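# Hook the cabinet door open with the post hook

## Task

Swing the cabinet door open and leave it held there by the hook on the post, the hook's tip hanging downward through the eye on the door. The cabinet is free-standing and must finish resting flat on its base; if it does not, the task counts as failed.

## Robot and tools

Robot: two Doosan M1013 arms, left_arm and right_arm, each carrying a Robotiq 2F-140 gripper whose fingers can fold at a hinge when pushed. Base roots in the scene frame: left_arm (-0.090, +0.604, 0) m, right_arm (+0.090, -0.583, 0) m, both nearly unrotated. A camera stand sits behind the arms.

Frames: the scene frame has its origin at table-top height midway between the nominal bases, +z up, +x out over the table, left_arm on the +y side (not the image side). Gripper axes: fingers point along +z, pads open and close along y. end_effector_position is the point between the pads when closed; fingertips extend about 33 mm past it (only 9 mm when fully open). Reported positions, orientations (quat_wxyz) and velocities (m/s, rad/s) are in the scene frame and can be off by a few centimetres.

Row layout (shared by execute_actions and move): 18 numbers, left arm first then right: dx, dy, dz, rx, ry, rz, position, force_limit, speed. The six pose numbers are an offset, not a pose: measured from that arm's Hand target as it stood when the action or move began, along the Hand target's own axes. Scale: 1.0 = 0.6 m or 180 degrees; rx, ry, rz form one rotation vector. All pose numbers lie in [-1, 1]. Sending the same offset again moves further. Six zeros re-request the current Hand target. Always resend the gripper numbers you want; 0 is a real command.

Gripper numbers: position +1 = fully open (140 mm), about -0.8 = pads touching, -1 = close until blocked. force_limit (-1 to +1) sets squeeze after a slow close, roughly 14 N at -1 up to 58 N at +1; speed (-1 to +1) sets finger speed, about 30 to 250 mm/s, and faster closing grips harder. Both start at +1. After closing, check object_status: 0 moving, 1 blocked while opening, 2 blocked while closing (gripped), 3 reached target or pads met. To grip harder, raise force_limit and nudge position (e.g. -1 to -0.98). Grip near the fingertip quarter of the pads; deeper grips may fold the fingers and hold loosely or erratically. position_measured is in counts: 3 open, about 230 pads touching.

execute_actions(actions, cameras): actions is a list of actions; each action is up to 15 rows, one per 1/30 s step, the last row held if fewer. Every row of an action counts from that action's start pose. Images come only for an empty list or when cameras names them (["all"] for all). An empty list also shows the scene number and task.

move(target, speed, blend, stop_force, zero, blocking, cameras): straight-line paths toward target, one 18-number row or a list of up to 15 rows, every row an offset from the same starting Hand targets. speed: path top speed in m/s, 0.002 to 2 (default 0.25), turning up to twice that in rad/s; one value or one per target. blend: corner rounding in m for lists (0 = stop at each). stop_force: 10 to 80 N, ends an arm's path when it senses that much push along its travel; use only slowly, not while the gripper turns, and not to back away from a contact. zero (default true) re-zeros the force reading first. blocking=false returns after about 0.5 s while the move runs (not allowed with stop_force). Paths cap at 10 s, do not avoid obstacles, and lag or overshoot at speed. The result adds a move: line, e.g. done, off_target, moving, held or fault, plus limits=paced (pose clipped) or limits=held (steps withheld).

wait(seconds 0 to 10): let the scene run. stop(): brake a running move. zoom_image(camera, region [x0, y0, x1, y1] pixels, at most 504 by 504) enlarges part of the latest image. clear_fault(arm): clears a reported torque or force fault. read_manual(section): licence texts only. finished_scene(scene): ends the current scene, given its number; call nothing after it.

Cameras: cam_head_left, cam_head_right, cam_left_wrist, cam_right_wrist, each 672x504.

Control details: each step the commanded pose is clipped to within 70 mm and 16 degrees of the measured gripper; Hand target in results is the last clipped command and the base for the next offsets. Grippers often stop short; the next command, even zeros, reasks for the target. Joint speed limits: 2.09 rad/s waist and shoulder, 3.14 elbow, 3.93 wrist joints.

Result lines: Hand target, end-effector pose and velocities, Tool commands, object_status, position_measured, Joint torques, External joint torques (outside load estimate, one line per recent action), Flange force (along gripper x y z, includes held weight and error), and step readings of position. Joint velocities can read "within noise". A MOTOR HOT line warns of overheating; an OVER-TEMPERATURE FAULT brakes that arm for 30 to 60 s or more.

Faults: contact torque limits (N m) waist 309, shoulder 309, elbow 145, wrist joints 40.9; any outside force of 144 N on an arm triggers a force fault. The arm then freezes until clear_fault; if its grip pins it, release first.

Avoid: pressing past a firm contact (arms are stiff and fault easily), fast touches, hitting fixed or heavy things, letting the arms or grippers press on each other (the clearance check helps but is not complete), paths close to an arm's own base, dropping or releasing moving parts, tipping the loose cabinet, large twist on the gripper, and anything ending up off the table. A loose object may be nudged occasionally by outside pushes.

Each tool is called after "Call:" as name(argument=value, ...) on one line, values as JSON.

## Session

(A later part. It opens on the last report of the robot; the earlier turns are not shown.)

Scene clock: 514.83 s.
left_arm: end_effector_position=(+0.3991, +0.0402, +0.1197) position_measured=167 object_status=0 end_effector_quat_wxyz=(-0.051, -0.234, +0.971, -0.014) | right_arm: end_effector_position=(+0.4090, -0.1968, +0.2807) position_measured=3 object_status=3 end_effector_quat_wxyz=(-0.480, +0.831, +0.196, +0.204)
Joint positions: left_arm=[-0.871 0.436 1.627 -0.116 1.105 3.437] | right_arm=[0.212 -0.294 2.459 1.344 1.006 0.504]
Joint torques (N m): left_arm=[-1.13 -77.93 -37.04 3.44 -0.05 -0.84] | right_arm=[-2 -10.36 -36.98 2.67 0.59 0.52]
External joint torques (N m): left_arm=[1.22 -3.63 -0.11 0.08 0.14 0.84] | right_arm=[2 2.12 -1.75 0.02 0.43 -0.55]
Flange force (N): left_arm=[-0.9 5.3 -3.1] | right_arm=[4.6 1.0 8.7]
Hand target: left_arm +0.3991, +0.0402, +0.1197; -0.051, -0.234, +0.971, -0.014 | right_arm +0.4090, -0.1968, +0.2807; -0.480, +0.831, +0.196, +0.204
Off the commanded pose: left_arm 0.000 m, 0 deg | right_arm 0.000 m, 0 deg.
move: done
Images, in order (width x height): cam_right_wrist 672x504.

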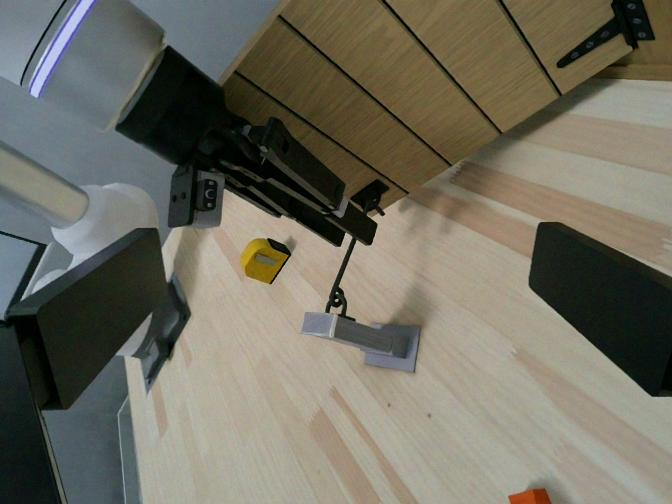

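Through the eye. Retreat upward.

Call:
move(target=[0.02,0,-0.2,0,0,0,-0.3,-0.05,-1,0,0,0,0,0,0,1,0,0.5], speed=0.12, cameras=["cam_right_wrist"])

Call:
zoom_image(camera="cam_right_wrist", region=[310, 140, 430, 230])

Scene clock: 522.73 s.
left_arm: end_effector_position=(+0.3997, +0.0408, +0.2403) position_measured=167 object_status=3 end_effector_quat_wxyz=(-0.051, -0.234, +0.971, -0.014) | right_arm: end_effector_position=(+0.4090, -0.1968, +0.2807) position_measured=3 object_status=3 end_effector_quat_wxyz=(-0.480, +0.831, +0.196, +0.204)
Joint positions: left_arm=[-0.87 0.362 1.502 -0.108 1.303 3.415] | right_arm=[0.212 -0.294 2.459 1.344 1.006 0.504]
Joint torques (N m): left_arm=[-1.13 -74.52 -40.49 3.76 -0.16 -0.95] | right_arm=[-1.99 -10.42 -37.04 2.68 0.53 0.56]
External joint torques (N m): left_arm=[1.27 -3.38 -0.15 0.1 0.24 0.95] | right_arm=[1.91 2.5 -1.59 0.01 0.48 -0.59]
Flange force (N): left_arm=[-1.3 5.3 -2.1] | right_arm=[4.7 2.1 8.9]
Hand target: left_arm +0.3997, +0.0408, +0.2403; -0.051, -0.234, +0.971, -0.014 | right_arm +0.4090, -0.1968, +0.2807; -0.480, +0.831, +0.196, +0.204
Off the commanded pose: left_arm 0.000 m, 0 deg | right_arm 0.000 m, 0 deg.
move: done
Images, in order (width x height): cam_right_wrist 672x504.

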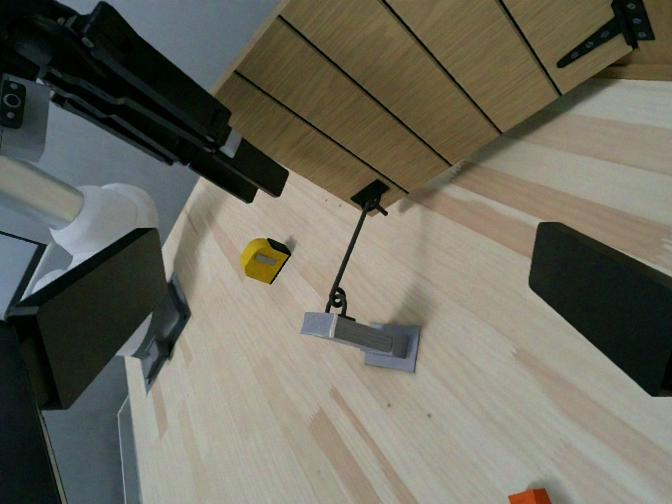

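Scaled by 4.200 from the camera's 672x504 image, which has a finer 960x720 frame.

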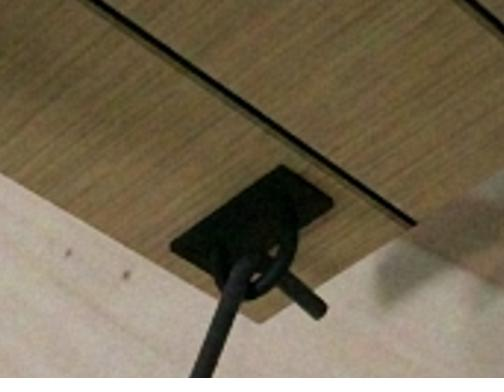

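Hooked.

Call:
finished_scene(scene=2)

The scene is finished: the task was done.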